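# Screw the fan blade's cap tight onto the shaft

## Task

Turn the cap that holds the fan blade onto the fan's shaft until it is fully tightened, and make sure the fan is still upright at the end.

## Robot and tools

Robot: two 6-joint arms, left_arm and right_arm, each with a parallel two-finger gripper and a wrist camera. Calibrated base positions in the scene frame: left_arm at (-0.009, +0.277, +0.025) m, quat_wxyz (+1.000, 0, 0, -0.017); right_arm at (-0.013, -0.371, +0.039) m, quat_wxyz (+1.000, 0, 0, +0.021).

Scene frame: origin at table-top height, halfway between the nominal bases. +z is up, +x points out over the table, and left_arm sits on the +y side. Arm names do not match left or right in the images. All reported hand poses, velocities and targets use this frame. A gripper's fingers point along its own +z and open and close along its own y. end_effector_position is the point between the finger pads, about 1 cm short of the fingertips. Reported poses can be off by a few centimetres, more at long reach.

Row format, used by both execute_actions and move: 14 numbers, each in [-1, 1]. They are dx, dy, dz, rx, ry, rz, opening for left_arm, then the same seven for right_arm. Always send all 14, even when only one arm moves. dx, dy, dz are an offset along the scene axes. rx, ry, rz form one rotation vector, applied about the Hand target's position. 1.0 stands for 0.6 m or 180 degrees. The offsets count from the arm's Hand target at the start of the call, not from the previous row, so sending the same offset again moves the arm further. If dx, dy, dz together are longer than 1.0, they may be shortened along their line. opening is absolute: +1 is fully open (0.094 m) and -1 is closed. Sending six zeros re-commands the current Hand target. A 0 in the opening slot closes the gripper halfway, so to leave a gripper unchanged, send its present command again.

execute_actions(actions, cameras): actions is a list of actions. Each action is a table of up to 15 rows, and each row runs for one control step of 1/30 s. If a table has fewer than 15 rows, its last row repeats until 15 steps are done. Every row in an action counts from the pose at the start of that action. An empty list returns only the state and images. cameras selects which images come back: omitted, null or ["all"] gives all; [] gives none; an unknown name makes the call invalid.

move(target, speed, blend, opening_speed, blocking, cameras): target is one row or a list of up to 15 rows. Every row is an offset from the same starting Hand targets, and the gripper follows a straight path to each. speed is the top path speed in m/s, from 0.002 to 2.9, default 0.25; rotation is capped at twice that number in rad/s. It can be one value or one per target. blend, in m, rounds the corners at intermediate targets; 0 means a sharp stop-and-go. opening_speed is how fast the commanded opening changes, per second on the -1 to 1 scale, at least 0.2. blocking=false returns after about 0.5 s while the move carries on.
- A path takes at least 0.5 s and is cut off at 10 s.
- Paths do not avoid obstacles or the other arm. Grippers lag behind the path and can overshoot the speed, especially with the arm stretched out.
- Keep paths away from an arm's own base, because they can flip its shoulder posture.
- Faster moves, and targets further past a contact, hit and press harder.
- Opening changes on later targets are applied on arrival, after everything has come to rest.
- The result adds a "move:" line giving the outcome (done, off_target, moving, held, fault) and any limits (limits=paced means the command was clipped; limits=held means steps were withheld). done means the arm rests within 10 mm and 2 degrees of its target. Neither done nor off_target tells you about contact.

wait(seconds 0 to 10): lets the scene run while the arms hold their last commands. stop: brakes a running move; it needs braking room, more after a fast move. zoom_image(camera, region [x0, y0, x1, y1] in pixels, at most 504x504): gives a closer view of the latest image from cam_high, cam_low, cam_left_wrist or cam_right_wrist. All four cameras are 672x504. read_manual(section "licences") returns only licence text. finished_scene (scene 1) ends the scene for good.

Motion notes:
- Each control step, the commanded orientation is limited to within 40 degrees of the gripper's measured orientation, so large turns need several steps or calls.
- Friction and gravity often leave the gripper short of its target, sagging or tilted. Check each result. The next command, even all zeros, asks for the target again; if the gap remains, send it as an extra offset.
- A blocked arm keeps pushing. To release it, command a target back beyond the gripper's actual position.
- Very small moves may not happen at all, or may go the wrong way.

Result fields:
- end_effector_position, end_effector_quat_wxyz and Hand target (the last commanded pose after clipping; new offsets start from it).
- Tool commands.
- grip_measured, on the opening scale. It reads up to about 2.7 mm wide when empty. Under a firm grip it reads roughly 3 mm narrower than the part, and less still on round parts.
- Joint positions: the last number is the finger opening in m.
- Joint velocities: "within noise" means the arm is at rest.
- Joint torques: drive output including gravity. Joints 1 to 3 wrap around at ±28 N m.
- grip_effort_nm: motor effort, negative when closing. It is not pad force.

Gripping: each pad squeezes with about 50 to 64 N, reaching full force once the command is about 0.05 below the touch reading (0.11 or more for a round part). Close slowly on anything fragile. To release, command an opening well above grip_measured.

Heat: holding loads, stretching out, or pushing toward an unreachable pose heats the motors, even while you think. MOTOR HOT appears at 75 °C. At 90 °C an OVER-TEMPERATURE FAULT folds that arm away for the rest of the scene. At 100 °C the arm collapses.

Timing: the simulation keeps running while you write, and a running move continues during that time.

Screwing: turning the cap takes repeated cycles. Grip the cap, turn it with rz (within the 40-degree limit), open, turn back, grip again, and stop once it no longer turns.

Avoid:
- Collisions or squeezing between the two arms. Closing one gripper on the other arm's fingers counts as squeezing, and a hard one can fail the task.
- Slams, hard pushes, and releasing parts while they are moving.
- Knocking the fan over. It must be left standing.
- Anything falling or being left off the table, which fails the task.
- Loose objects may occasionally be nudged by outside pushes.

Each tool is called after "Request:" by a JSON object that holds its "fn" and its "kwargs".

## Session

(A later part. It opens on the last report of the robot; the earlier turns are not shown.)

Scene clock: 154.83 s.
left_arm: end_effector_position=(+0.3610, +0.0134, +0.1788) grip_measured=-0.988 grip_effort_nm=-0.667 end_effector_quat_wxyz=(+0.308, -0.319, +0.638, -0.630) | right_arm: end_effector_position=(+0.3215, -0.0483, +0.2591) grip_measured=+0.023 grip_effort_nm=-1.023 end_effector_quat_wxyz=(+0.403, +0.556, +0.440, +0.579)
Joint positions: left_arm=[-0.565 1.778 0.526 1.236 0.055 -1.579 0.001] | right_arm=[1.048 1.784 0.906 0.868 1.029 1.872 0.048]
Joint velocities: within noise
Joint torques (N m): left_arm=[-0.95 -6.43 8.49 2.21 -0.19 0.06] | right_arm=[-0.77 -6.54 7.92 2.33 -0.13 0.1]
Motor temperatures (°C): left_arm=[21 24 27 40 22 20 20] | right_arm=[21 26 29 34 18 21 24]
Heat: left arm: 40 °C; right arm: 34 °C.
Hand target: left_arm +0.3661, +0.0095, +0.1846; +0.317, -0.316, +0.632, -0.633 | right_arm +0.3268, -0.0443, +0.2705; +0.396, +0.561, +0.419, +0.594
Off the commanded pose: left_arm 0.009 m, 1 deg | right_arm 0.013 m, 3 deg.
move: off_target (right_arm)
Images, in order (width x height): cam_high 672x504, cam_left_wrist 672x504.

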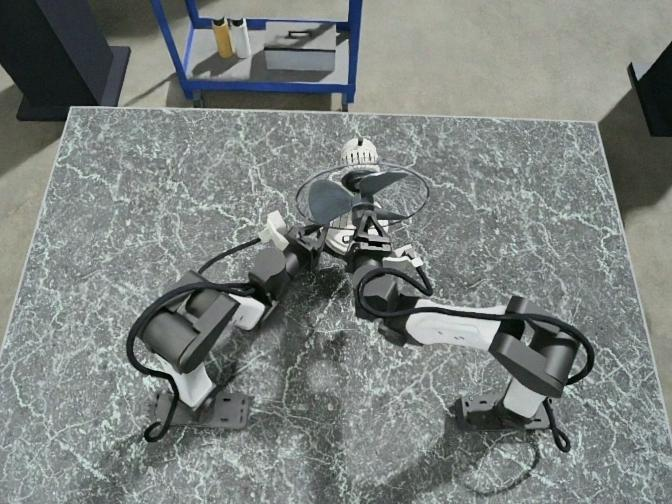

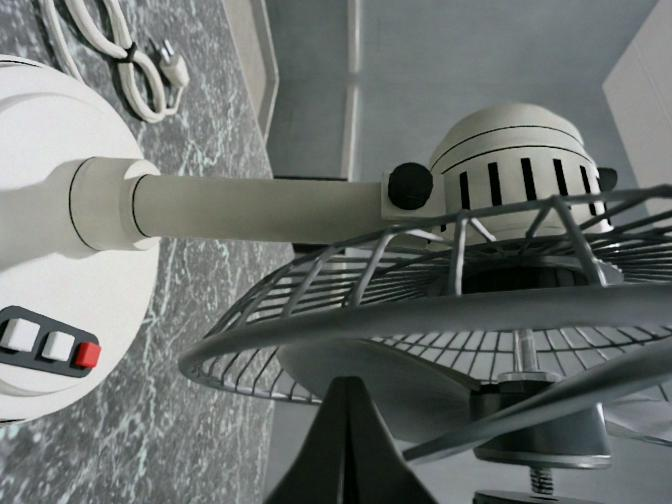

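Request:
{"fn": "wait", "kwargs": {"seconds": 0, "cameras": ["cam_right_wrist"]}}

Request:
{"fn": "zoom_image", "kwargs": {"camera": "cam_right_wrist", "region": [200, 180, 460, 400]}}

Scene clock: 155.10 s.
left_arm: end_effector_position=(+0.3610, +0.0135, +0.1788) grip_measured=-0.988 grip_effort_nm=-0.672 end_effector_quat_wxyz=(+0.308, -0.319, +0.638, -0.630) | right_arm: end_effector_position=(+0.3215, -0.0483, +0.2591) grip_measured=+0.023 grip_effort_nm=-1.028 end_effector_quat_wxyz=(+0.403, +0.556, +0.440, +0.579)
Joint positions: left_arm=[-0.565 1.778 0.526 1.236 0.054 -1.579 0.001] | right_arm=[1.048 1.784 0.906 0.868 1.029 1.872 0.048]
Joint velocities: within noise
Joint torques (N m): left_arm=[-0.72 -6.43 8.4 2.24 -0.19 0.06] | right_arm=[-0.69 -6.67 7.84 2.37 -0.11 0.1]
Motor temperatures (°C): left_arm=[21 24 27 40 22 20 20] | right_arm=[21 26 29 34 18 21 24]
Heat: left arm: 40 °C; right arm: 34 °C.
Hand target: left_arm +0.3662, +0.0096, +0.1846; +0.317, -0.316, +0.632, -0.633 | right_arm +0.3268, -0.0443, +0.2705; +0.396, +0.561, +0.419, +0.594
Tool commands: left_gripper/opening=-1.0 right_gripper/opening=-0.15
Off the commanded pose: left_arm 0.009 m, 1 deg | right_arm 0.013 m, 3 deg.
Images, in order (width x height): cam_right_wrist 672x504.

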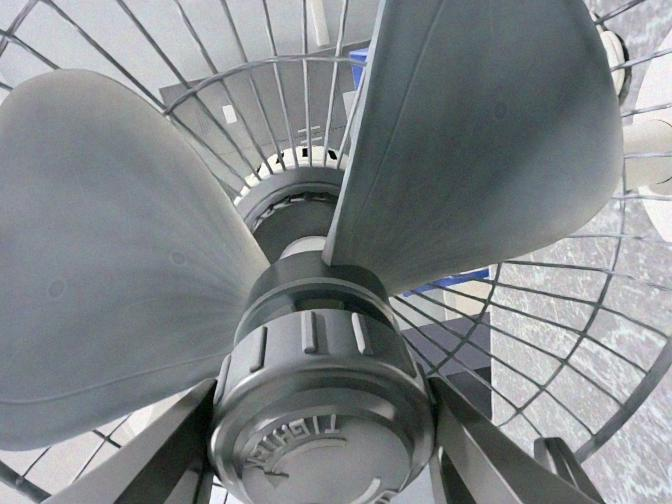

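Scaled by 1.938 from the camera's 672x504 image, which has a finer 960x720 frame.

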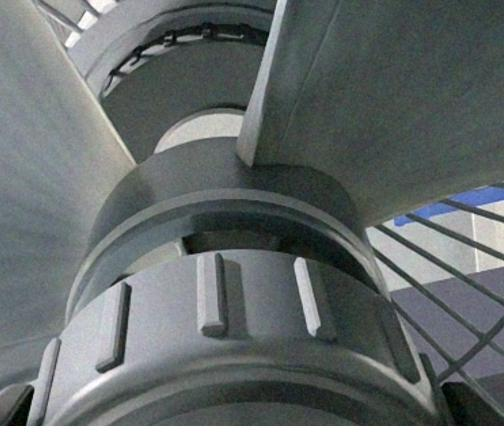

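Request:
{"fn": "move", "kwargs": {"target": [0, 0, 0, 0, 0, 0, -1, 0.0105, 0.0008, 0.0004, 0, 0, 0, -0.15], "speed": 0.03, "cameras": ["cam_left_wrist"]}}

Request:
{"fn": "zoom_image", "kwargs": {"camera": "cam_left_wrist", "region": [420, 340, 672, 504]}}

Scene clock: 156.13 s.
left_arm: end_effector_position=(+0.3610, +0.0135, +0.1788) grip_measured=-0.988 grip_effort_nm=-0.662 end_effector_quat_wxyz=(+0.308, -0.319, +0.638, -0.630) | right_arm: end_effector_position=(+0.3255, -0.0473, +0.2608) grip_measured=+0.023 grip_effort_nm=-1.023 end_effector_quat_wxyz=(+0.403, +0.557, +0.437, +0.580)
Joint positions: left_arm=[-0.565 1.778 0.526 1.236 0.054 -1.579 0.001] | right_arm=[1.04 1.792 0.92 0.868 1.021 1.872 0.048]
Joint velocities: within noise
Joint torques (N m): left_arm=[-0.68 -6.54 8.5 2.23 -0.16 0.08] | right_arm=[-1.21 -6.39 7.99 2.29 -0.24 0.13]
Motor temperatures (°C): left_arm=[21 24 27 40 22 20 20] | right_arm=[21 26 29 34 18 21 24]
Heat: left arm: 40 °C; right arm: 34 °C.
Hand target: left_arm +0.3661, +0.0095, +0.1846; +0.317, -0.316, +0.632, -0.633 | right_arm +0.3330, -0.0437, +0.2706; +0.396, +0.561, +0.419, +0.594
Off the commanded pose: left_arm 0.009 m, 1 deg | right_arm 0.013 m, 3 deg.
move: off_target (right_arm)
Images, in order (width x height): cam_left_wrist 672x504.

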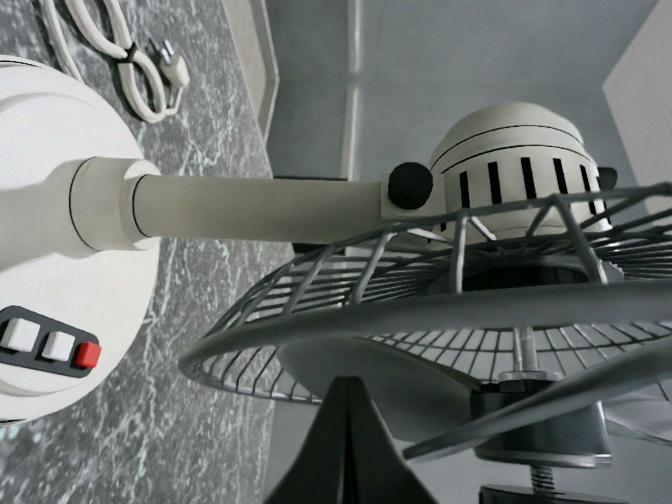

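Scaled by 2.000 from the camera's 672x504 image, which has a finer 960x720 frame.

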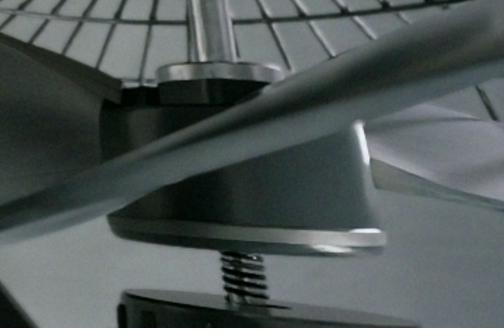

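Request:
{"fn": "zoom_image", "kwargs": {"camera": "cam_left_wrist", "region": [460, 430, 672, 504]}}

Scaled by 2.377 from the camera's 672x504 image, which has a finer 960x720 frame.

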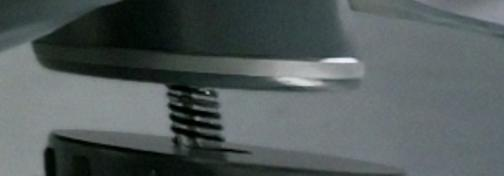

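Request:
{"fn": "move", "kwargs": {"target": [[0, 0, 0, 0, 0, 0, -1, -0.0772, -0.0225, 0.0295, 0, 0, 0, -0.15], [0, 0, 0, 0, 0, 0, -1, -0.0055, -0.0013, 0.002, 0, 0, 0, -0.15]], "speed": [0.1, 0.06], "cameras": ["cam_left_wrist"]}}

Request:
{"fn": "zoom_image", "kwargs": {"camera": "cam_left_wrist", "region": [460, 430, 672, 504]}}

Scene clock: 158.57 s.
left_arm: end_effector_position=(+0.3610, +0.0135, +0.1788) grip_measured=-0.988 grip_effort_nm=-0.672 end_effector_quat_wxyz=(+0.308, -0.319, +0.638, -0.630) | right_arm: end_effector_position=(+0.3243, -0.0486, +0.2603) grip_measured=+0.023 grip_effort_nm=-1.023 end_effector_quat_wxyz=(+0.404, +0.556, +0.440, +0.578)
Joint positions: left_arm=[-0.565 1.778 0.526 1.236 0.054 -1.579 0.001] | right_arm=[1.041 1.785 0.914 0.859 1.023 1.873 0.048]
Joint velocities: within noise
Joint torques (N m): left_arm=[-0.87 -6.49 8.53 2.21 -0.14 0.08] | right_arm=[-0.79 -6.64 7.94 2.33 -0.15 0.12]
Motor temperatures (°C): left_arm=[21 24 27 39 22 20 20] | right_arm=[21 26 29 34 18 21 24]
Heat: left arm: 39 °C; right arm: 34 °C.
Hand target: left_arm +0.3661, +0.0095, +0.1846; +0.317, -0.316, +0.632, -0.633 | right_arm +0.3297, -0.0446, +0.2718; +0.396, +0.561, +0.419, +0.594
Off the commanded pose: left_arm 0.009 m, 1 deg | right_arm 0.013 m, 3 deg.
move: off_target (right_arm)
Images, in order (width x height): cam_left_wrist 672x504.

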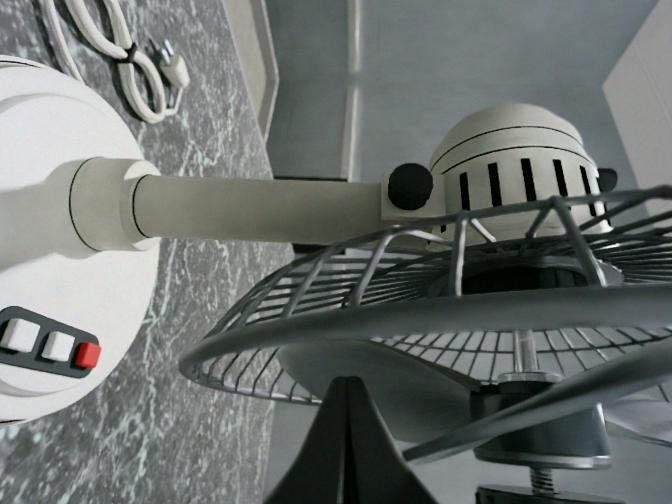

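Scaled by 2.377 from the camera's 672x504 image, which has a finer 960x720 frame.

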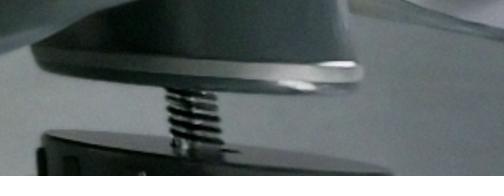

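Request:
{"fn": "move", "kwargs": {"target": [[0, 0, 0, 0, 0, 0, -1, 0.0035, 0.001, -0.003, 0, 0, 0, -0.15]], "speed": [0.03], "cameras": ["cam_left_wrist"]}}

Request:
{"fn": "zoom_image", "kwargs": {"camera": "cam_left_wrist", "region": [460, 430, 672, 504]}}

Scene clock: 159.40 s.
left_arm: end_effector_position=(+0.3610, +0.0135, +0.1788) grip_measured=-0.988 grip_effort_nm=-0.667 end_effector_quat_wxyz=(+0.308, -0.319, +0.638, -0.630) | right_arm: end_effector_position=(+0.3258, -0.0484, +0.2579) grip_measured=+0.023 grip_effort_nm=-1.023 end_effector_quat_wxyz=(+0.404, +0.556, +0.440, +0.578)
Joint positions: left_arm=[-0.565 1.778 0.526 1.236 0.054 -1.579 0.001] | right_arm=[1.037 1.793 0.914 0.865 1.019 1.873 0.048]
Joint velocities: within noise
Joint torques (N m): left_arm=[-0.77 -6.49 8.51 2.21 -0.19 0.05] | right_arm=[-0.98 -6.43 8.18 2.37 -0.16 0.14]
Motor temperatures (°C): left_arm=[21 24 27 39 22 20 20] | right_arm=[21 26 29 34 18 21 24]
Heat: left arm: 39 °C; right arm: 34 °C.
Hand target: left_arm +0.3661, +0.0095, +0.1846; +0.317, -0.316, +0.632, -0.633 | right_arm +0.3318, -0.0440, +0.2700; +0.396, +0.561, +0.419, +0.594
Off the commanded pose: left_arm 0.009 m, 1 deg | right_arm 0.014 m, 3 deg.
move: off_target (right_arm)
Images, in order (width x height): cam_left_wrist 672x504.

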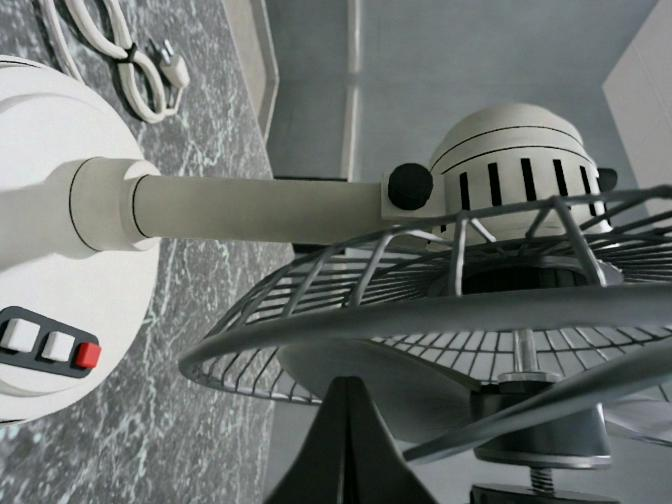

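Scaled by 2.377 from the camera's 672x504 image, which has a finer 960x720 frame.

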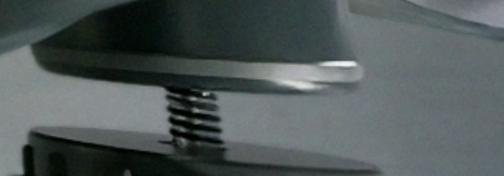

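Request:
{"fn": "zoom_image", "kwargs": {"camera": "cam_left_wrist", "region": [510, 450, 590, 504]}}

Scaled by 6.300 from the camera's 672x504 image, which has a finer 960x720 frame.

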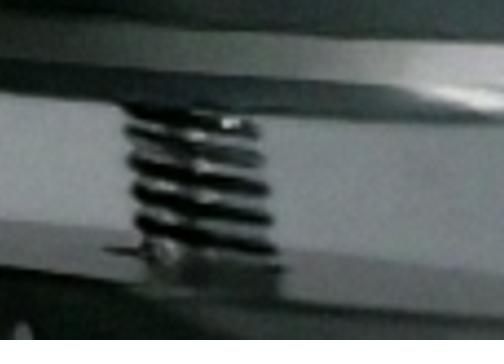

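Request:
{"fn": "move", "kwargs": {"target": [[0, 0, 0, 0, 0, 0, -1, 0.004, 0.0007, 0.0003, 0, 0, 0, -0.15]], "speed": [0.03], "cameras": ["cam_left_wrist"]}}

Request:
{"fn": "zoom_image", "kwargs": {"camera": "cam_left_wrist", "region": [510, 450, 590, 504]}}

Scene clock: 160.97 s.
left_arm: end_effector_position=(+0.3610, +0.0135, +0.1788) grip_measured=-0.988 grip_effort_nm=-0.672 end_effector_quat_wxyz=(+0.308, -0.319, +0.638, -0.630) | right_arm: end_effector_position=(+0.3267, -0.0474, +0.2590) grip_measured=+0.023 grip_effort_nm=-1.023 end_effector_quat_wxyz=(+0.403, +0.557, +0.439, +0.579)
Joint positions: left_arm=[-0.565 1.778 0.526 1.236 0.054 -1.579 0.001] | right_arm=[1.037 1.796 0.921 0.865 1.019 1.873 0.048]
Joint velocities: within noise
Joint torques (N m): left_arm=[-0.69 -6.5 8.38 2.24 -0.18 0.05] | right_arm=[-1.18 -6.56 8.2 2.34 -0.21 0.14]
Motor temperatures (°C): left_arm=[21 24 27 39 22 20 20] | right_arm=[21 26 30 34 18 21 24]
Heat: left arm: 39 °C; right arm: 34 °C.
Hand target: left_arm +0.3661, +0.0095, +0.1846; +0.317, -0.316, +0.632, -0.633 | right_arm +0.3342, -0.0435, +0.2703; +0.395, +0.561, +0.419, +0.594
Off the commanded pose: left_arm 0.009 m, 1 deg | right_arm 0.014 m, 3 deg.
move: off_target (right_arm)
Images, in order (width x height): cam_left_wrist 672x504.

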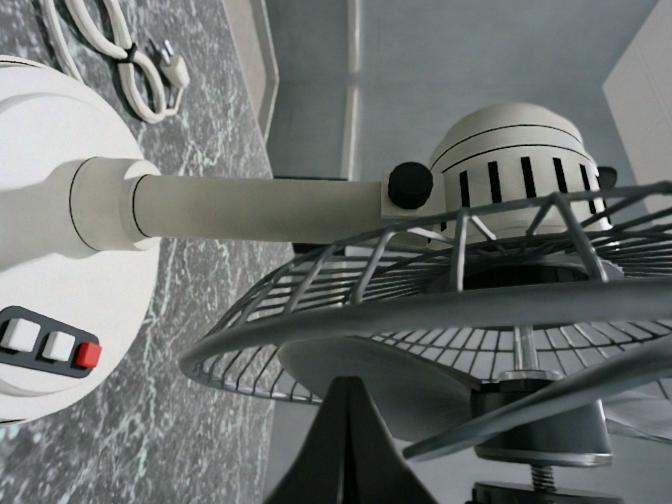

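Scaled by 6.300 from the camera's 672x504 image, which has a finer 960x720 frame.

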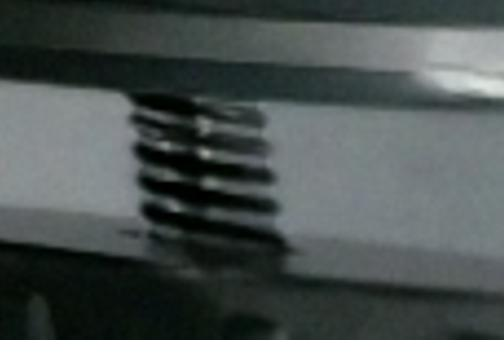

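Request:
{"fn": "move", "kwargs": {"target": [[0, 0, 0, 0, 0, 0, -1, 0.0015, -0.0013, -0.0020, -0.3317, -0.0249, -0.0221, -0.15]], "speed": [0.3], "cameras": ["cam_left_wrist", "cam_right_wrist"]}}

Request:
{"fn": "zoom_image", "kwargs": {"camera": "cam_left_wrist", "region": [510, 450, 590, 504]}}

Scene clock: 163.83 s.
left_arm: end_effector_position=(+0.3611, +0.0136, +0.1788) grip_measured=-0.988 grip_effort_nm=-0.667 end_effector_quat_wxyz=(+0.308, -0.319, +0.637, -0.630) | right_arm: end_effector_position=(+0.3300, -0.0481, +0.2614) grip_measured=+0.023 grip_effort_nm=-1.023 end_effector_quat_wxyz=(+0.655, +0.276, +0.636, +0.301)
Joint positions: left_arm=[-0.565 1.778 0.526 1.236 0.053 -1.579 0.001] | right_arm=[1.037 1.848 0.931 0.996 1.056 0.771 0.048]
Joint velocities: within noise
Joint torques (N m): left_arm=[-0.61 -6.57 8.59 2.24 -0.17 0.09] | right_arm=[-0.91 -6.78 7.09 2.34 -0.32 -0.07]
Motor temperatures (°C): left_arm=[21 25 27 39 22 20 20] | right_arm=[21 26 30 34 18 21 24]
Heat: left arm: 39 °C; right arm: 34 °C.
Hand target: left_arm +0.3661, +0.0095, +0.1846; +0.317, -0.316, +0.632, -0.633 | right_arm +0.3351, -0.0443, +0.2689; +0.657, +0.281, +0.626, +0.314
Off the commanded pose: left_arm 0.009 m, 1 deg | right_arm 0.010 m, 2 deg.
move: done
Images, in order (width x height): cam_left_wrist 672x504, cam_right_wrist 672x504.

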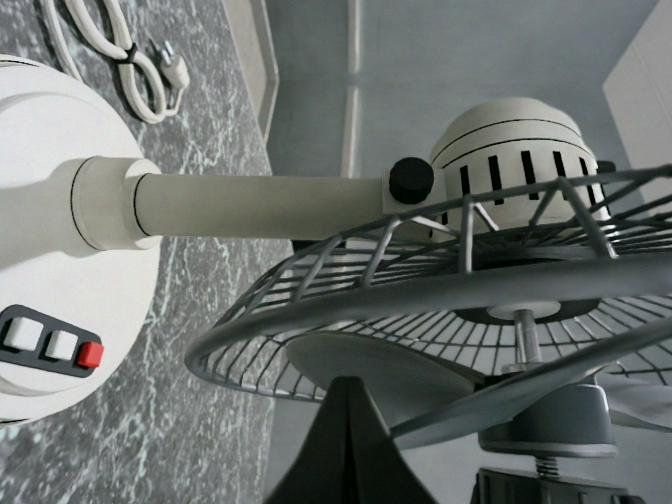

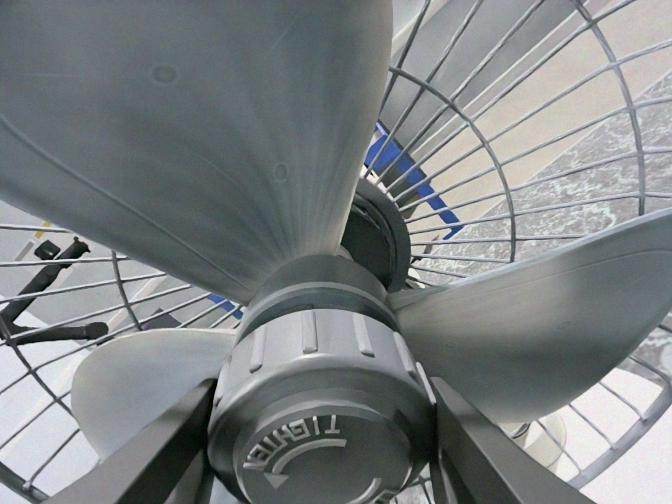

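Scaled by 6.300 from the camera's 672x504 image, which has a finer 960x720 frame.

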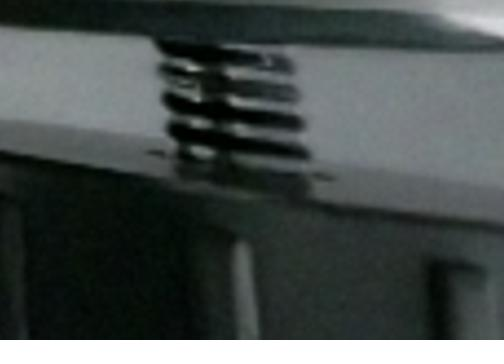

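Request:
{"fn": "move", "kwargs": {"target": [[0, 0, 0, 0, 0, 0, -1, -0.004, -0.0033, 0.000, -0.5528, -0.0416, -0.0368, -0.15]], "speed": [0.35], "cameras": ["cam_left_wrist", "cam_right_wrist"]}}

Request:
{"fn": "zoom_image", "kwargs": {"camera": "cam_left_wrist", "region": [510, 450, 590, 504]}}

Scene clock: 167.90 s.
left_arm: end_effector_position=(+0.3611, +0.0136, +0.1788) grip_measured=-0.988 grip_effort_nm=-0.672 end_effector_quat_wxyz=(+0.308, -0.319, +0.637, -0.630) | right_arm: end_effector_position=(+0.3312, -0.0477, +0.2649) grip_measured=+0.023 grip_effort_nm=-1.023 end_effector_quat_wxyz=(+0.674, -0.314, +0.597, -0.302)
Joint positions: left_arm=[-0.565 1.778 0.526 1.236 0.053 -1.579 0.001] | right_arm=[1.023 1.866 0.895 1.137 0.994 -1.047 0.048]
Joint velocities: within noise
Joint torques (N m): left_arm=[-0.81 -6.53 8.5 2.24 -0.16 0.03] | right_arm=[-0.77 -7.15 4.86 2.71 -0.42 0.09]
Motor temperatures (°C): left_arm=[21 25 27 39 22 20 20] | right_arm=[21 26 30 34 18 21 24]
Heat: left arm: 39 °C; right arm: 34 °C.
Hand target: left_arm +0.3661, +0.0095, +0.1846; +0.317, -0.316, +0.632, -0.633 | right_arm +0.3327, -0.0464, +0.2690; +0.688, -0.306, +0.589, -0.292
Off the commanded pose: left_arm 0.009 m, 1 deg | right_arm 0.004 m, 2 deg.
move: done
Images, in order (width x height): cam_left_wrist 672x504, cam_right_wrist 672x504.

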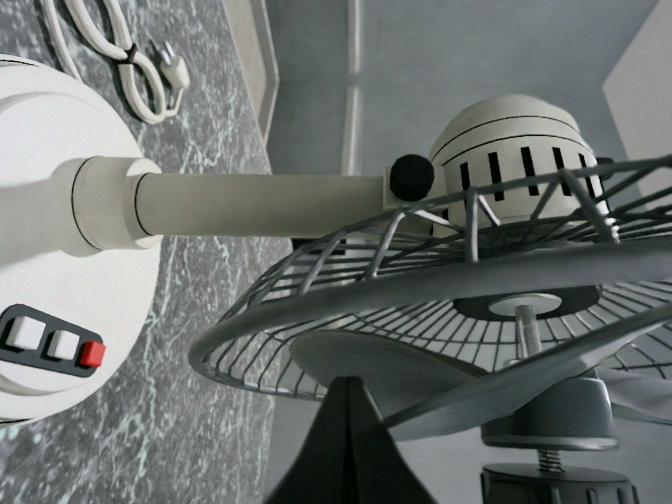

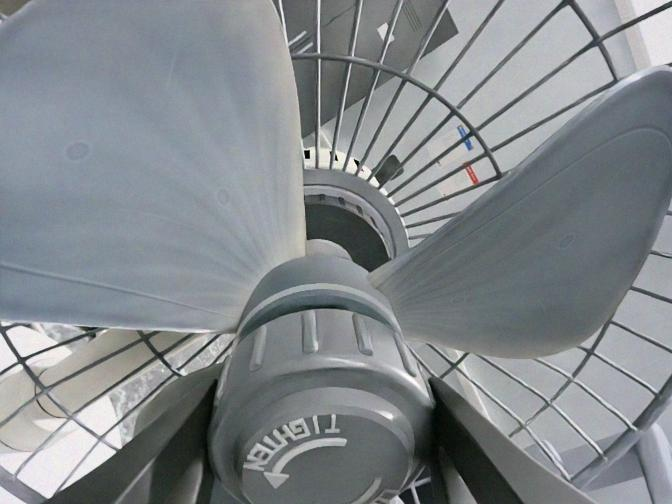

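Scaled by 6.300 from the camera's 672x504 image, which has a finer 960x720 frame.

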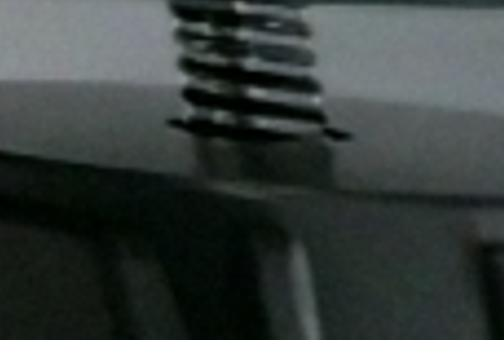

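Request:
{"fn": "move", "kwargs": {"target": [[0, 0, 0, 0, 0, 0, -1, -0.012, -0.001, -0.007, 0, 0, 0, -0.15]], "speed": [0.03], "cameras": ["cam_left_wrist"]}}

Request:
{"fn": "zoom_image", "kwargs": {"camera": "cam_left_wrist", "region": [460, 420, 620, 504]}}

Scene clock: 169.47 s.
left_arm: end_effector_position=(+0.3611, +0.0136, +0.1788) grip_measured=-0.988 grip_effort_nm=-0.667 end_effector_quat_wxyz=(+0.308, -0.319, +0.637, -0.630) | right_arm: end_effector_position=(+0.3276, -0.0488, +0.2626) grip_measured=+0.023 grip_effort_nm=-1.023 end_effector_quat_wxyz=(+0.677, -0.315, +0.594, -0.299)
Joint positions: left_arm=[-0.565 1.778 0.526 1.236 0.053 -1.579 0.001] | right_arm=[1.027 1.866 0.874 1.168 0.99 -1.052 0.048]
Joint velocities: within noise
Joint torques (N m): left_arm=[-0.8 -6.6 8.44 2.22 -0.16 0.07] | right_arm=[0.36 -6.79 4.68 2.72 -0.25 0.04]
Motor temperatures (°C): left_arm=[21 25 27 39 22 20 20] | right_arm=[21 26 30 35 18 21 24]
Heat: left arm: 39 °C; right arm: 35 °C.
Hand target: left_arm +0.3661, +0.0095, +0.1846; +0.317, -0.316, +0.632, -0.633 | right_arm +0.3256, -0.0469, +0.2649; +0.688, -0.306, +0.589, -0.292
Off the commanded pose: left_arm 0.009 m, 1 deg | right_arm 0.004 m, 2 deg.
move: done
Images, in order (width x height): cam_left_wrist 672x504.

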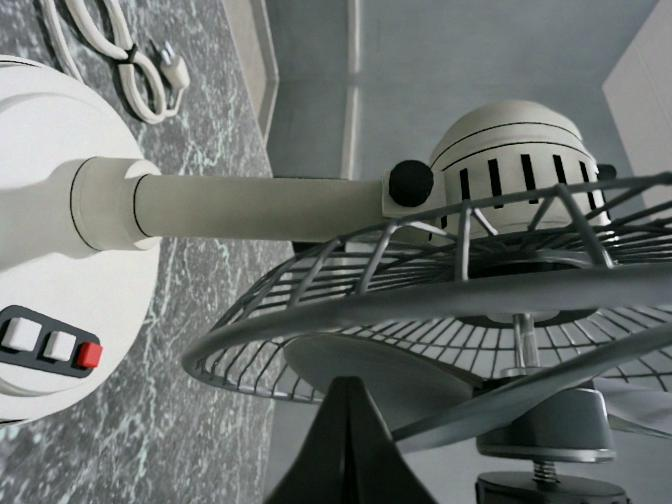

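Scaled by 3.150 from the camera's 672x504 image, which has a finer 960x720 frame.

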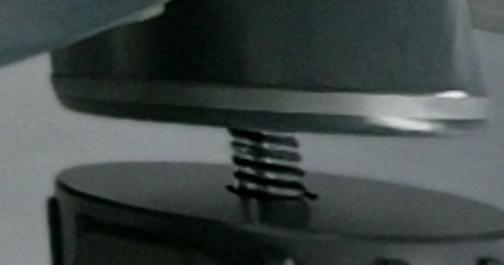

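Request:
{"fn": "move", "kwargs": {"target": [[0, 0, 0, 0, 0, 0, -1, -0.008, -0.0006, -0.001, 0, 0, 0, -0.15]], "speed": [0.03], "cameras": ["cam_left_wrist"]}}

Request:
{"fn": "zoom_image", "kwargs": {"camera": "cam_left_wrist", "region": [460, 420, 620, 504]}}

Scene clock: 170.47 s.
left_arm: end_effector_position=(+0.3611, +0.0136, +0.1788) grip_measured=-0.988 grip_effort_nm=-0.662 end_effector_quat_wxyz=(+0.308, -0.319, +0.637, -0.630) | right_arm: end_effector_position=(+0.3237, -0.0475, +0.2612) grip_measured=+0.023 grip_effort_nm=-1.023 end_effector_quat_wxyz=(+0.678, -0.318, +0.592, -0.298)
Joint positions: left_arm=[-0.565 1.778 0.526 1.236 0.053 -1.579 0.001] | right_arm=[1.037 1.866 0.864 1.181 0.992 -1.057 0.048]
Joint velocities: within noise
Joint torques (N m): left_arm=[-0.91 -6.52 8.44 2.22 -0.13 0.07] | right_arm=[0.5 -7.21 4.52 2.69 -0.14 0.06]
Motor temperatures (°C): left_arm=[21 25 27 39 22 20 20] | right_arm=[21 26 30 35 18 21 24]
Heat: left arm: 39 °C; right arm: 35 °C.
Hand target: left_arm +0.3661, +0.0095, +0.1846; +0.317, -0.316, +0.632, -0.633 | right_arm +0.3208, -0.0473, +0.2642; +0.688, -0.306, +0.589, -0.292
Off the commanded pose: left_arm 0.009 m, 1 deg | right_arm 0.004 m, 2 deg.
move: done
Images, in order (width x height): cam_left_wrist 672x504.

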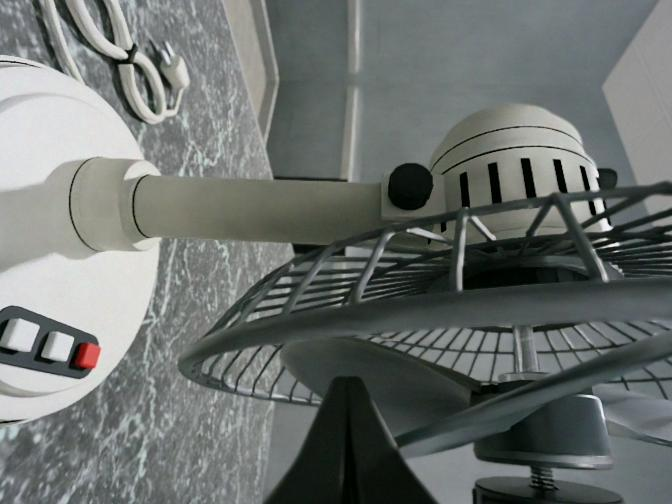

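Scaled by 3.150 from the camera's 672x504 image, which has a finer 960x720 frame.

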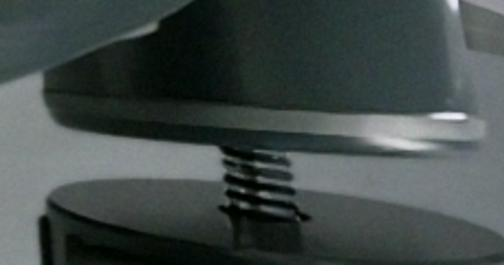

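Request:
{"fn": "move", "kwargs": {"target": [[0, 0, 0, 0, 0, 0, -1, -0.006, -0.0004, -0.0004, 0, 0, 0, -0.15]], "speed": [0.03], "cameras": ["cam_left_wrist"]}}

Request:
{"fn": "zoom_image", "kwargs": {"camera": "cam_left_wrist", "region": [460, 420, 620, 504]}}

Scene clock: 171.60 s.
left_arm: end_effector_position=(+0.3611, +0.0136, +0.1788) grip_measured=-0.988 grip_effort_nm=-0.667 end_effector_quat_wxyz=(+0.308, -0.319, +0.637, -0.630) | right_arm: end_effector_position=(+0.3202, -0.0462, +0.2640) grip_measured=+0.023 grip_effort_nm=-1.023 end_effector_quat_wxyz=(+0.685, -0.313, +0.589, -0.293)
Joint positions: left_arm=[-0.565 1.778 0.526 1.236 0.053 -1.579 0.001] | right_arm=[1.045 1.866 0.858 1.21 0.993 -1.062 0.048]
Joint velocities: within noise
Joint torques (N m): left_arm=[-0.85 -6.53 8.53 2.21 -0.18 0.06] | right_arm=[0.28 -7.47 4.16 2.42 -0.09 0.05]
Motor temperatures (°C): left_arm=[21 25 27 39 22 20 20] | right_arm=[21 26 30 35 18 21 24]
Heat: left arm: 39 °C; right arm: 35 °C.
Hand target: left_arm +0.3661, +0.0095, +0.1846; +0.317, -0.316, +0.632, -0.633 | right_arm +0.3171, -0.0475, +0.2639; +0.688, -0.307, +0.589, -0.292
Off the commanded pose: left_arm 0.009 m, 1 deg | right_arm 0.003 m, 1 deg.
move: done
Images, in order (width x height): cam_left_wrist 672x504.

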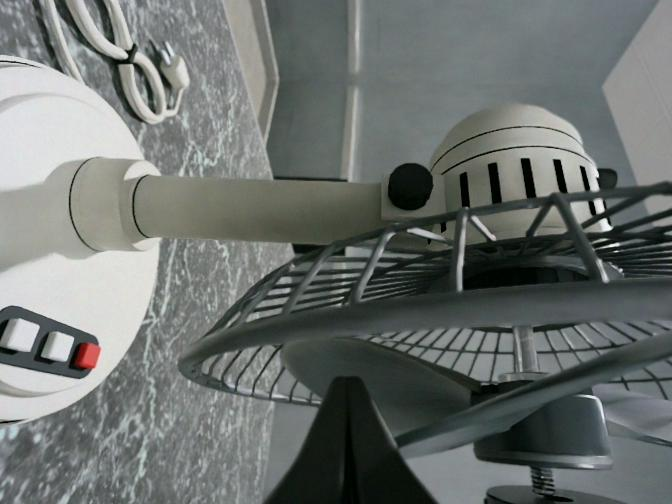

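Scaled by 3.150 from the camera's 672x504 image, which has a finer 960x720 frame.

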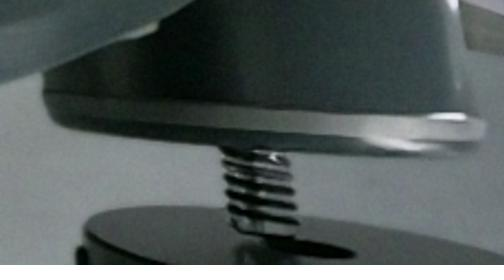

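Request:
{"fn": "move", "kwargs": {"target": [[0, 0, 0, 0, 0, 0, -1, -0.0507, -0.0162, 0.0407, 0.8844, 0.0665, 0.0589, -0.15], [0, 0, 0, 0, 0, 0, -1, 0.0202, 0.0053, 0.0107, 0.8844, 0.0665, 0.0589, -0.15]], "speed": [0.6, 0.08], "cameras": ["cam_left_wrist", "cam_right_wrist"]}}

Request:
{"fn": "zoom_image", "kwargs": {"camera": "cam_left_wrist", "region": [460, 420, 620, 504]}}

Scene clock: 176.90 s.
left_arm: end_effector_position=(+0.3611, +0.0136, +0.1788) grip_measured=-0.988 grip_effort_nm=-0.672 end_effector_quat_wxyz=(+0.308, -0.319, +0.637, -0.630) | right_arm: end_effector_position=(+0.3239, -0.0483, +0.2617) grip_measured=+0.023 grip_effort_nm=-1.023 end_effector_quat_wxyz=(+0.401, +0.557, +0.433, +0.584)
Joint positions: left_arm=[-0.565 1.778 0.526 1.236 0.053 -1.579 0.001] | right_arm=[1.042 1.79 0.911 0.89 1.024 1.87 0.048]
Joint velocities: within noise
Joint torques (N m): left_arm=[-0.62 -6.54 8.57 2.22 -0.17 0.06] | right_arm=[-0.75 -6.74 8.02 2.11 -0.16 0.13]
Motor temperatures (°C): left_arm=[21 26 27 40 22 20 20] | right_arm=[21 27 30 34 18 21 24]
Heat: left arm: 40 °C; right arm: 34 °C.
Hand target: left_arm +0.3661, +0.0095, +0.1846; +0.317, -0.316, +0.632, -0.633 | right_arm +0.3292, -0.0443, +0.2705; +0.395, +0.561, +0.419, +0.594
Off the commanded pose: left_arm 0.009 m, 1 deg | right_arm 0.011 m, 2 deg.
move: off_target (right_arm)
Images, in order (width x height): cam_left_wrist 672x504, cam_right_wrist 672x504.

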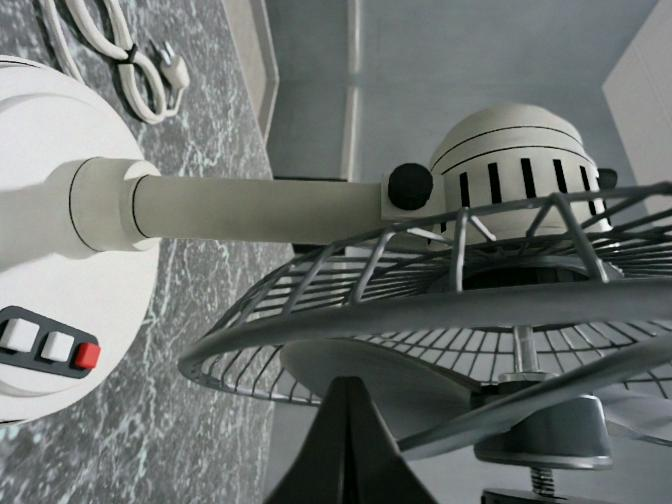

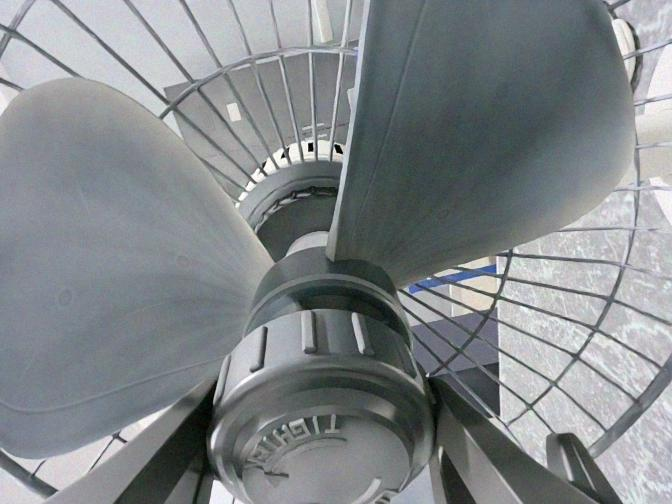

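Scaled by 3.150 from the camera's 672x504 image, which has a finer 960x720 frame.

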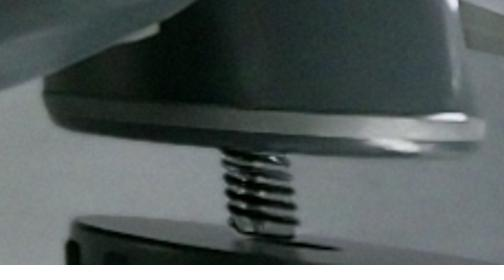

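Request:
{"fn": "move", "kwargs": {"target": [[0, 0, 0, 0, 0, 0, -1, 0.002, 0.0003, -0.0043, 0, 0, 0, -0.15]], "speed": [0.03], "cameras": ["cam_left_wrist"]}}

Request:
{"fn": "zoom_image", "kwargs": {"camera": "cam_left_wrist", "region": [460, 420, 620, 504]}}

Scene clock: 177.97 s.
left_arm: end_effector_position=(+0.3611, +0.0136, +0.1788) grip_measured=-0.988 grip_effort_nm=-0.662 end_effector_quat_wxyz=(+0.308, -0.319, +0.637, -0.630) | right_arm: end_effector_position=(+0.3242, -0.0470, +0.2586) grip_measured=+0.023 grip_effort_nm=-1.028 end_effector_quat_wxyz=(+0.401, +0.556, +0.436, +0.583)
Joint positions: left_arm=[-0.565 1.778 0.526 1.236 0.053 -1.579 0.001] | right_arm=[1.042 1.797 0.911 0.89 1.021 1.871 0.048]
Joint velocities: within noise
Joint torques (N m): left_arm=[-0.73 -6.49 8.49 2.19 -0.14 0.06] | right_arm=[-1.1 -6.74 7.97 2.21 -0.13 0.12]
Motor temperatures (°C): left_arm=[21 26 27 40 22 20 20] | right_arm=[21 27 30 34 18 21 24]
Heat: left arm: 40 °C; right arm: 34 °C.
Hand target: left_arm +0.3661, +0.0095, +0.1846; +0.317, -0.316, +0.632, -0.633 | right_arm +0.3304, -0.0441, +0.2679; +0.395, +0.561, +0.419, +0.594
Off the commanded pose: left_arm 0.009 m, 1 deg | right_arm 0.012 m, 2 deg.
move: off_target (right_arm)
Images, in order (width x height): cam_left_wrist 672x504.

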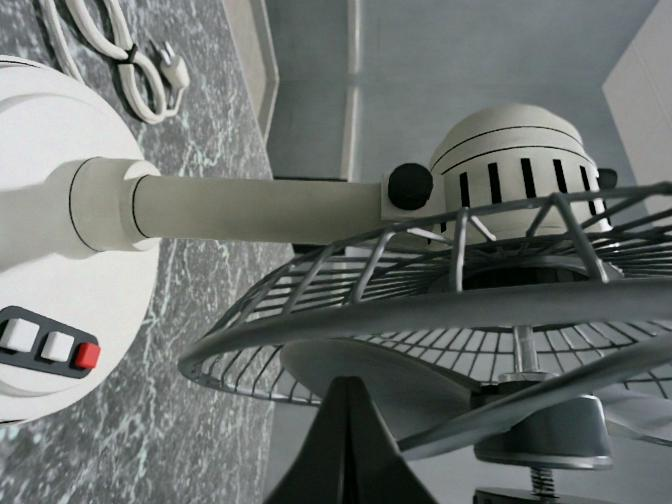

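Scaled by 3.150 from the camera's 672x504 image, which has a finer 960x720 frame.

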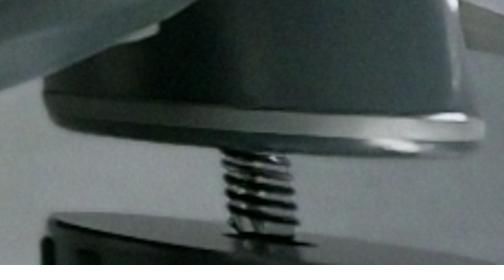

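Request:
{"fn": "move", "kwargs": {"target": [[0, 0, 0, 0, 0, 0, -1, 0.004, -0.0006, -0.001, -0.1106, -0.0083, -0.0074, -0.15]], "speed": [0.3], "cameras": ["cam_left_wrist"]}}

Request:
{"fn": "zoom_image", "kwargs": {"camera": "cam_left_wrist", "region": [460, 420, 620, 504]}}

Scene clock: 179.70 s.
left_arm: end_effector_position=(+0.3611, +0.0136, +0.1788) grip_measured=-0.988 grip_effort_nm=-0.667 end_effector_quat_wxyz=(+0.308, -0.319, +0.637, -0.630) | right_arm: end_effector_position=(+0.3265, -0.0466, +0.2589) grip_measured=+0.023 grip_effort_nm=-1.023 end_effector_quat_wxyz=(+0.497, +0.477, +0.518, +0.507)
Joint positions: left_arm=[-0.565 1.778 0.526 1.236 0.053 -1.579 0.001] | right_arm=[1.04 1.813 0.921 0.909 1.03 1.525 0.048]
Joint velocities: within noise
Joint torques (N m): left_arm=[-0.69 -6.57 8.49 2.21 -0.19 0.06] | right_arm=[-1.01 -6.35 7.75 2.29 -0.11 -0.13]
Motor temperatures (°C): left_arm=[21 26 27 40 22 20 20] | right_arm=[21 27 30 34 18 21 24]
Heat: left arm: 40 °C; right arm: 34 °C.
Hand target: left_arm +0.3661, +0.0095, +0.1846; +0.317, -0.316, +0.632, -0.633 | right_arm +0.3328, -0.0444, +0.2671; +0.499, +0.481, +0.504, +0.515
Off the commanded pose: left_arm 0.009 m, 1 deg | right_arm 0.011 m, 2 deg.
move: off_target (right_arm)
Images, in order (width x height): cam_left_wrist 672x504.

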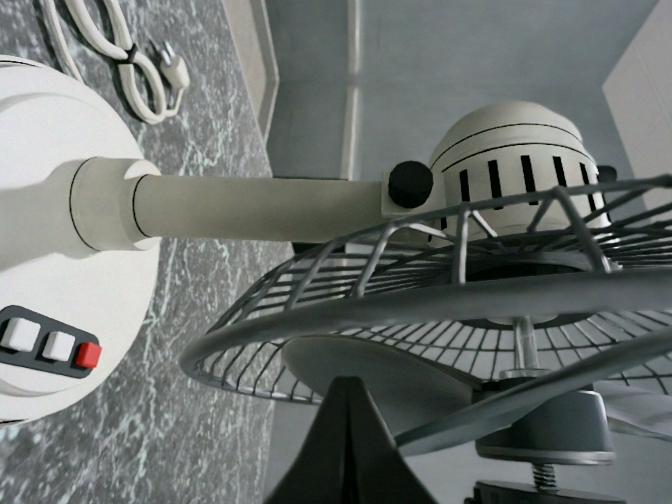

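Scaled by 3.150 from the camera's 672x504 image, which has a finer 960x720 frame.

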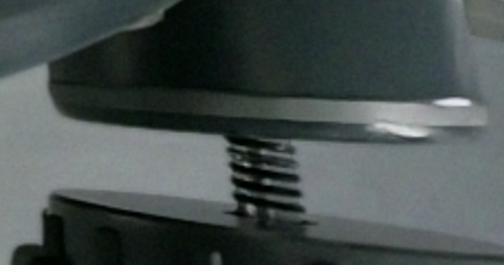

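Request:
{"fn": "move", "kwargs": {"target": [[0, 0, 0, 0, 0, 0, -1, 0, -0.0013, -0.0025, -0.1382, -0.0104, -0.0092, -0.15]], "speed": [0.3], "cameras": ["cam_left_wrist"]}}

Request:
{"fn": "zoom_image", "kwargs": {"camera": "cam_left_wrist", "region": [460, 420, 620, 504]}}

Scene clock: 181.63 s.
left_arm: end_effector_position=(+0.3611, +0.0136, +0.1788) grip_measured=-0.988 grip_effort_nm=-0.667 end_effector_quat_wxyz=(+0.308, -0.319, +0.637, -0.630) | right_arm: end_effector_position=(+0.3276, -0.0480, +0.2591) grip_measured=+0.023 grip_effort_nm=-1.023 end_effector_quat_wxyz=(+0.605, +0.356, +0.599, +0.386)
Joint positions: left_arm=[-0.565 1.778 0.526 1.236 0.053 -1.579 0.001] | right_arm=[1.04 1.837 0.921 0.974 1.049 1.054 0.048]
Joint velocities: within noise
Joint torques (N m): left_arm=[-0.79 -6.48 8.49 2.21 -0.16 0.06] | right_arm=[-0.85 -6.69 7.15 2.28 -0.21 -0.06]
Motor temperatures (°C): left_arm=[21 26 27 40 22 20 20] | right_arm=[21 26 30 34 18 21 24]
Heat: left arm: 40 °C; right arm: 34 °C.
Hand target: left_arm +0.3661, +0.0095, +0.1846; +0.317, -0.316, +0.632, -0.633 | right_arm +0.3328, -0.0453, +0.2657; +0.606, +0.361, +0.588, +0.395
Off the commanded pose: left_arm 0.009 m, 1 deg | right_arm 0.009 m, 2 deg.
move: done
Images, in order (width x height): cam_left_wrist 672x504.

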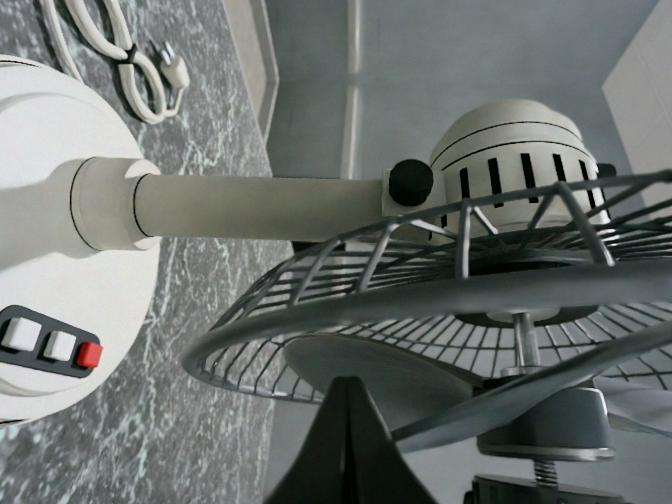

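Scaled by 3.150 from the camera's 672x504 image, which has a finer 960x720 frame.

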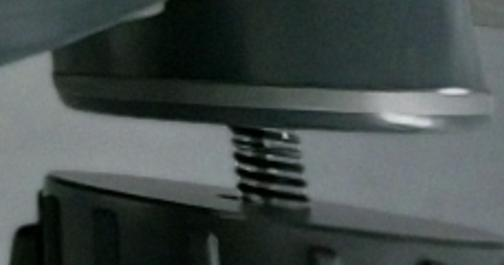

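Request:
{"fn": "move", "kwargs": {"target": [[0, 0, 0, 0, 0, 0, -1, -0.002, -0.0012, -0.001, -0.1382, -0.0104, -0.0092, -0.15]], "speed": [0.3], "cameras": ["cam_left_wrist"]}}

Request:
{"fn": "zoom_image", "kwargs": {"camera": "cam_left_wrist", "region": [460, 420, 620, 504]}}

Scene clock: 183.63 s.
left_arm: end_effector_position=(+0.3611, +0.0136, +0.1788) grip_measured=-0.988 grip_effort_nm=-0.672 end_effector_quat_wxyz=(+0.308, -0.319, +0.637, -0.630) | right_arm: end_effector_position=(+0.3284, -0.0484, +0.2606) grip_measured=+0.023 grip_effort_nm=-1.023 end_effector_quat_wxyz=(+0.682, +0.220, +0.653, +0.246)
Joint positions: left_arm=[-0.565 1.778 0.526 1.236 0.053 -1.579 0.001] | right_arm=[1.04 1.858 0.921 1.042 1.058 0.579 0.048]
Joint velocities: within noise
Joint torques (N m): left_arm=[-0.72 -6.54 8.58 2.22 -0.15 0.05] | right_arm=[-0.77 -6.78 6.15 2.37 -0.31 -0.05]
Motor temperatures (°C): left_arm=[21 26 27 40 22 20 20] | right_arm=[21 26 30 34 18 21 24]
Heat: left arm: 40 °C; right arm: 34 °C.
Hand target: left_arm +0.3661, +0.0095, +0.1846; +0.317, -0.316, +0.632, -0.633 | right_arm +0.3316, -0.0460, +0.2651; +0.685, +0.224, +0.644, +0.256
Off the commanded pose: left_arm 0.009 m, 1 deg | right_arm 0.006 m, 2 deg.
move: done
Images, in order (width x height): cam_left_wrist 672x504.

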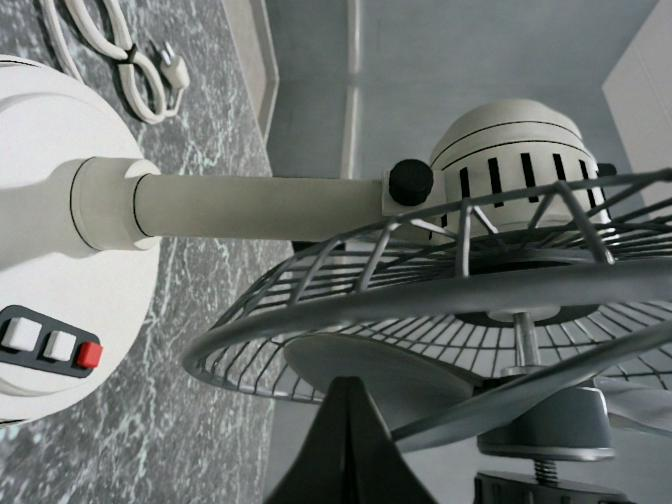

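Scaled by 3.150 from the camera's 672x504 image, which has a finer 960x720 frame.

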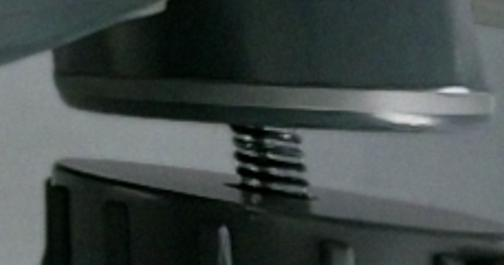

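Request:
{"fn": "zoom_image", "kwargs": {"camera": "cam_left_wrist", "region": [510, 440, 590, 494]}}

Scaled by 6.300 from the camera's 672x504 image, which has a finer 960x720 frame.

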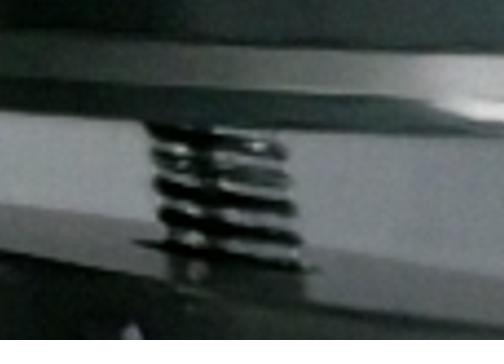

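Request:
{"fn": "move", "kwargs": {"target": [[0, 0, 0, 0, 0, 0, -1, -0.002, -0.0013, -0.0018, -0.1382, -0.0104, -0.0092, -0.15]], "speed": [0.3], "cameras": ["cam_left_wrist"]}}

Request:
{"fn": "zoom_image", "kwargs": {"camera": "cam_left_wrist", "region": [510, 440, 590, 494]}}

Scene clock: 185.70 s.
left_arm: end_effector_position=(+0.3611, +0.0136, +0.1788) grip_measured=-0.988 grip_effort_nm=-0.667 end_effector_quat_wxyz=(+0.308, -0.319, +0.637, -0.630) | right_arm: end_effector_position=(+0.3288, -0.0476, +0.2620) grip_measured=+0.023 grip_effort_nm=-1.023 end_effector_quat_wxyz=(+0.726, +0.074, +0.677, +0.093)
Joint positions: left_arm=[-0.565 1.778 0.526 1.236 0.053 -1.579 0.001] | right_arm=[1.04 1.877 0.921 1.102 1.058 0.109 0.048]
Joint velocities: within noise
Joint torques (N m): left_arm=[-0.7 -6.56 8.54 2.25 -0.18 0.06] | right_arm=[-0.59 -7.38 4.74 2.54 -0.4 0.02]
Motor temperatures (°C): left_arm=[21 26 27 40 22 20 20] | right_arm=[21 26 30 35 18 21 24]
Heat: left arm: 40 °C; right arm: 35 °C.
Hand target: left_arm +0.3661, +0.0095, +0.1846; +0.317, -0.316, +0.632, -0.633 | right_arm +0.3304, -0.0467, +0.2640; +0.731, +0.076, +0.670, +0.105
Off the commanded pose: left_arm 0.009 m, 1 deg | right_arm 0.003 m, 2 deg.
move: done
Images, in order (width x height): cam_left_wrist 672x504.

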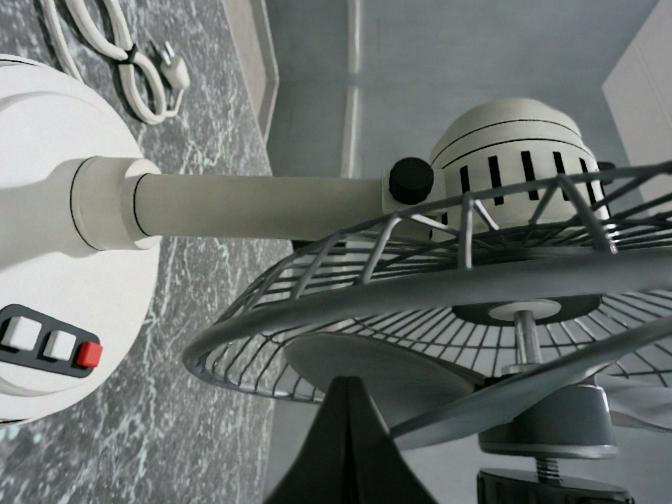

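Scaled by 6.300 from the camera's 672x504 image, which has a finer 960x720 frame.

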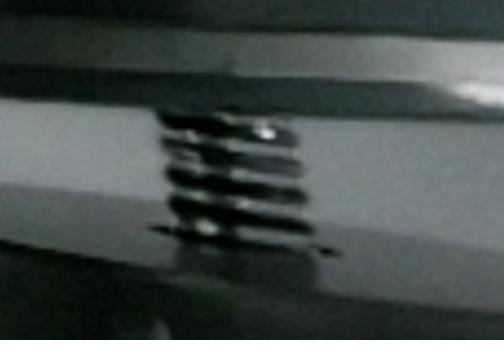

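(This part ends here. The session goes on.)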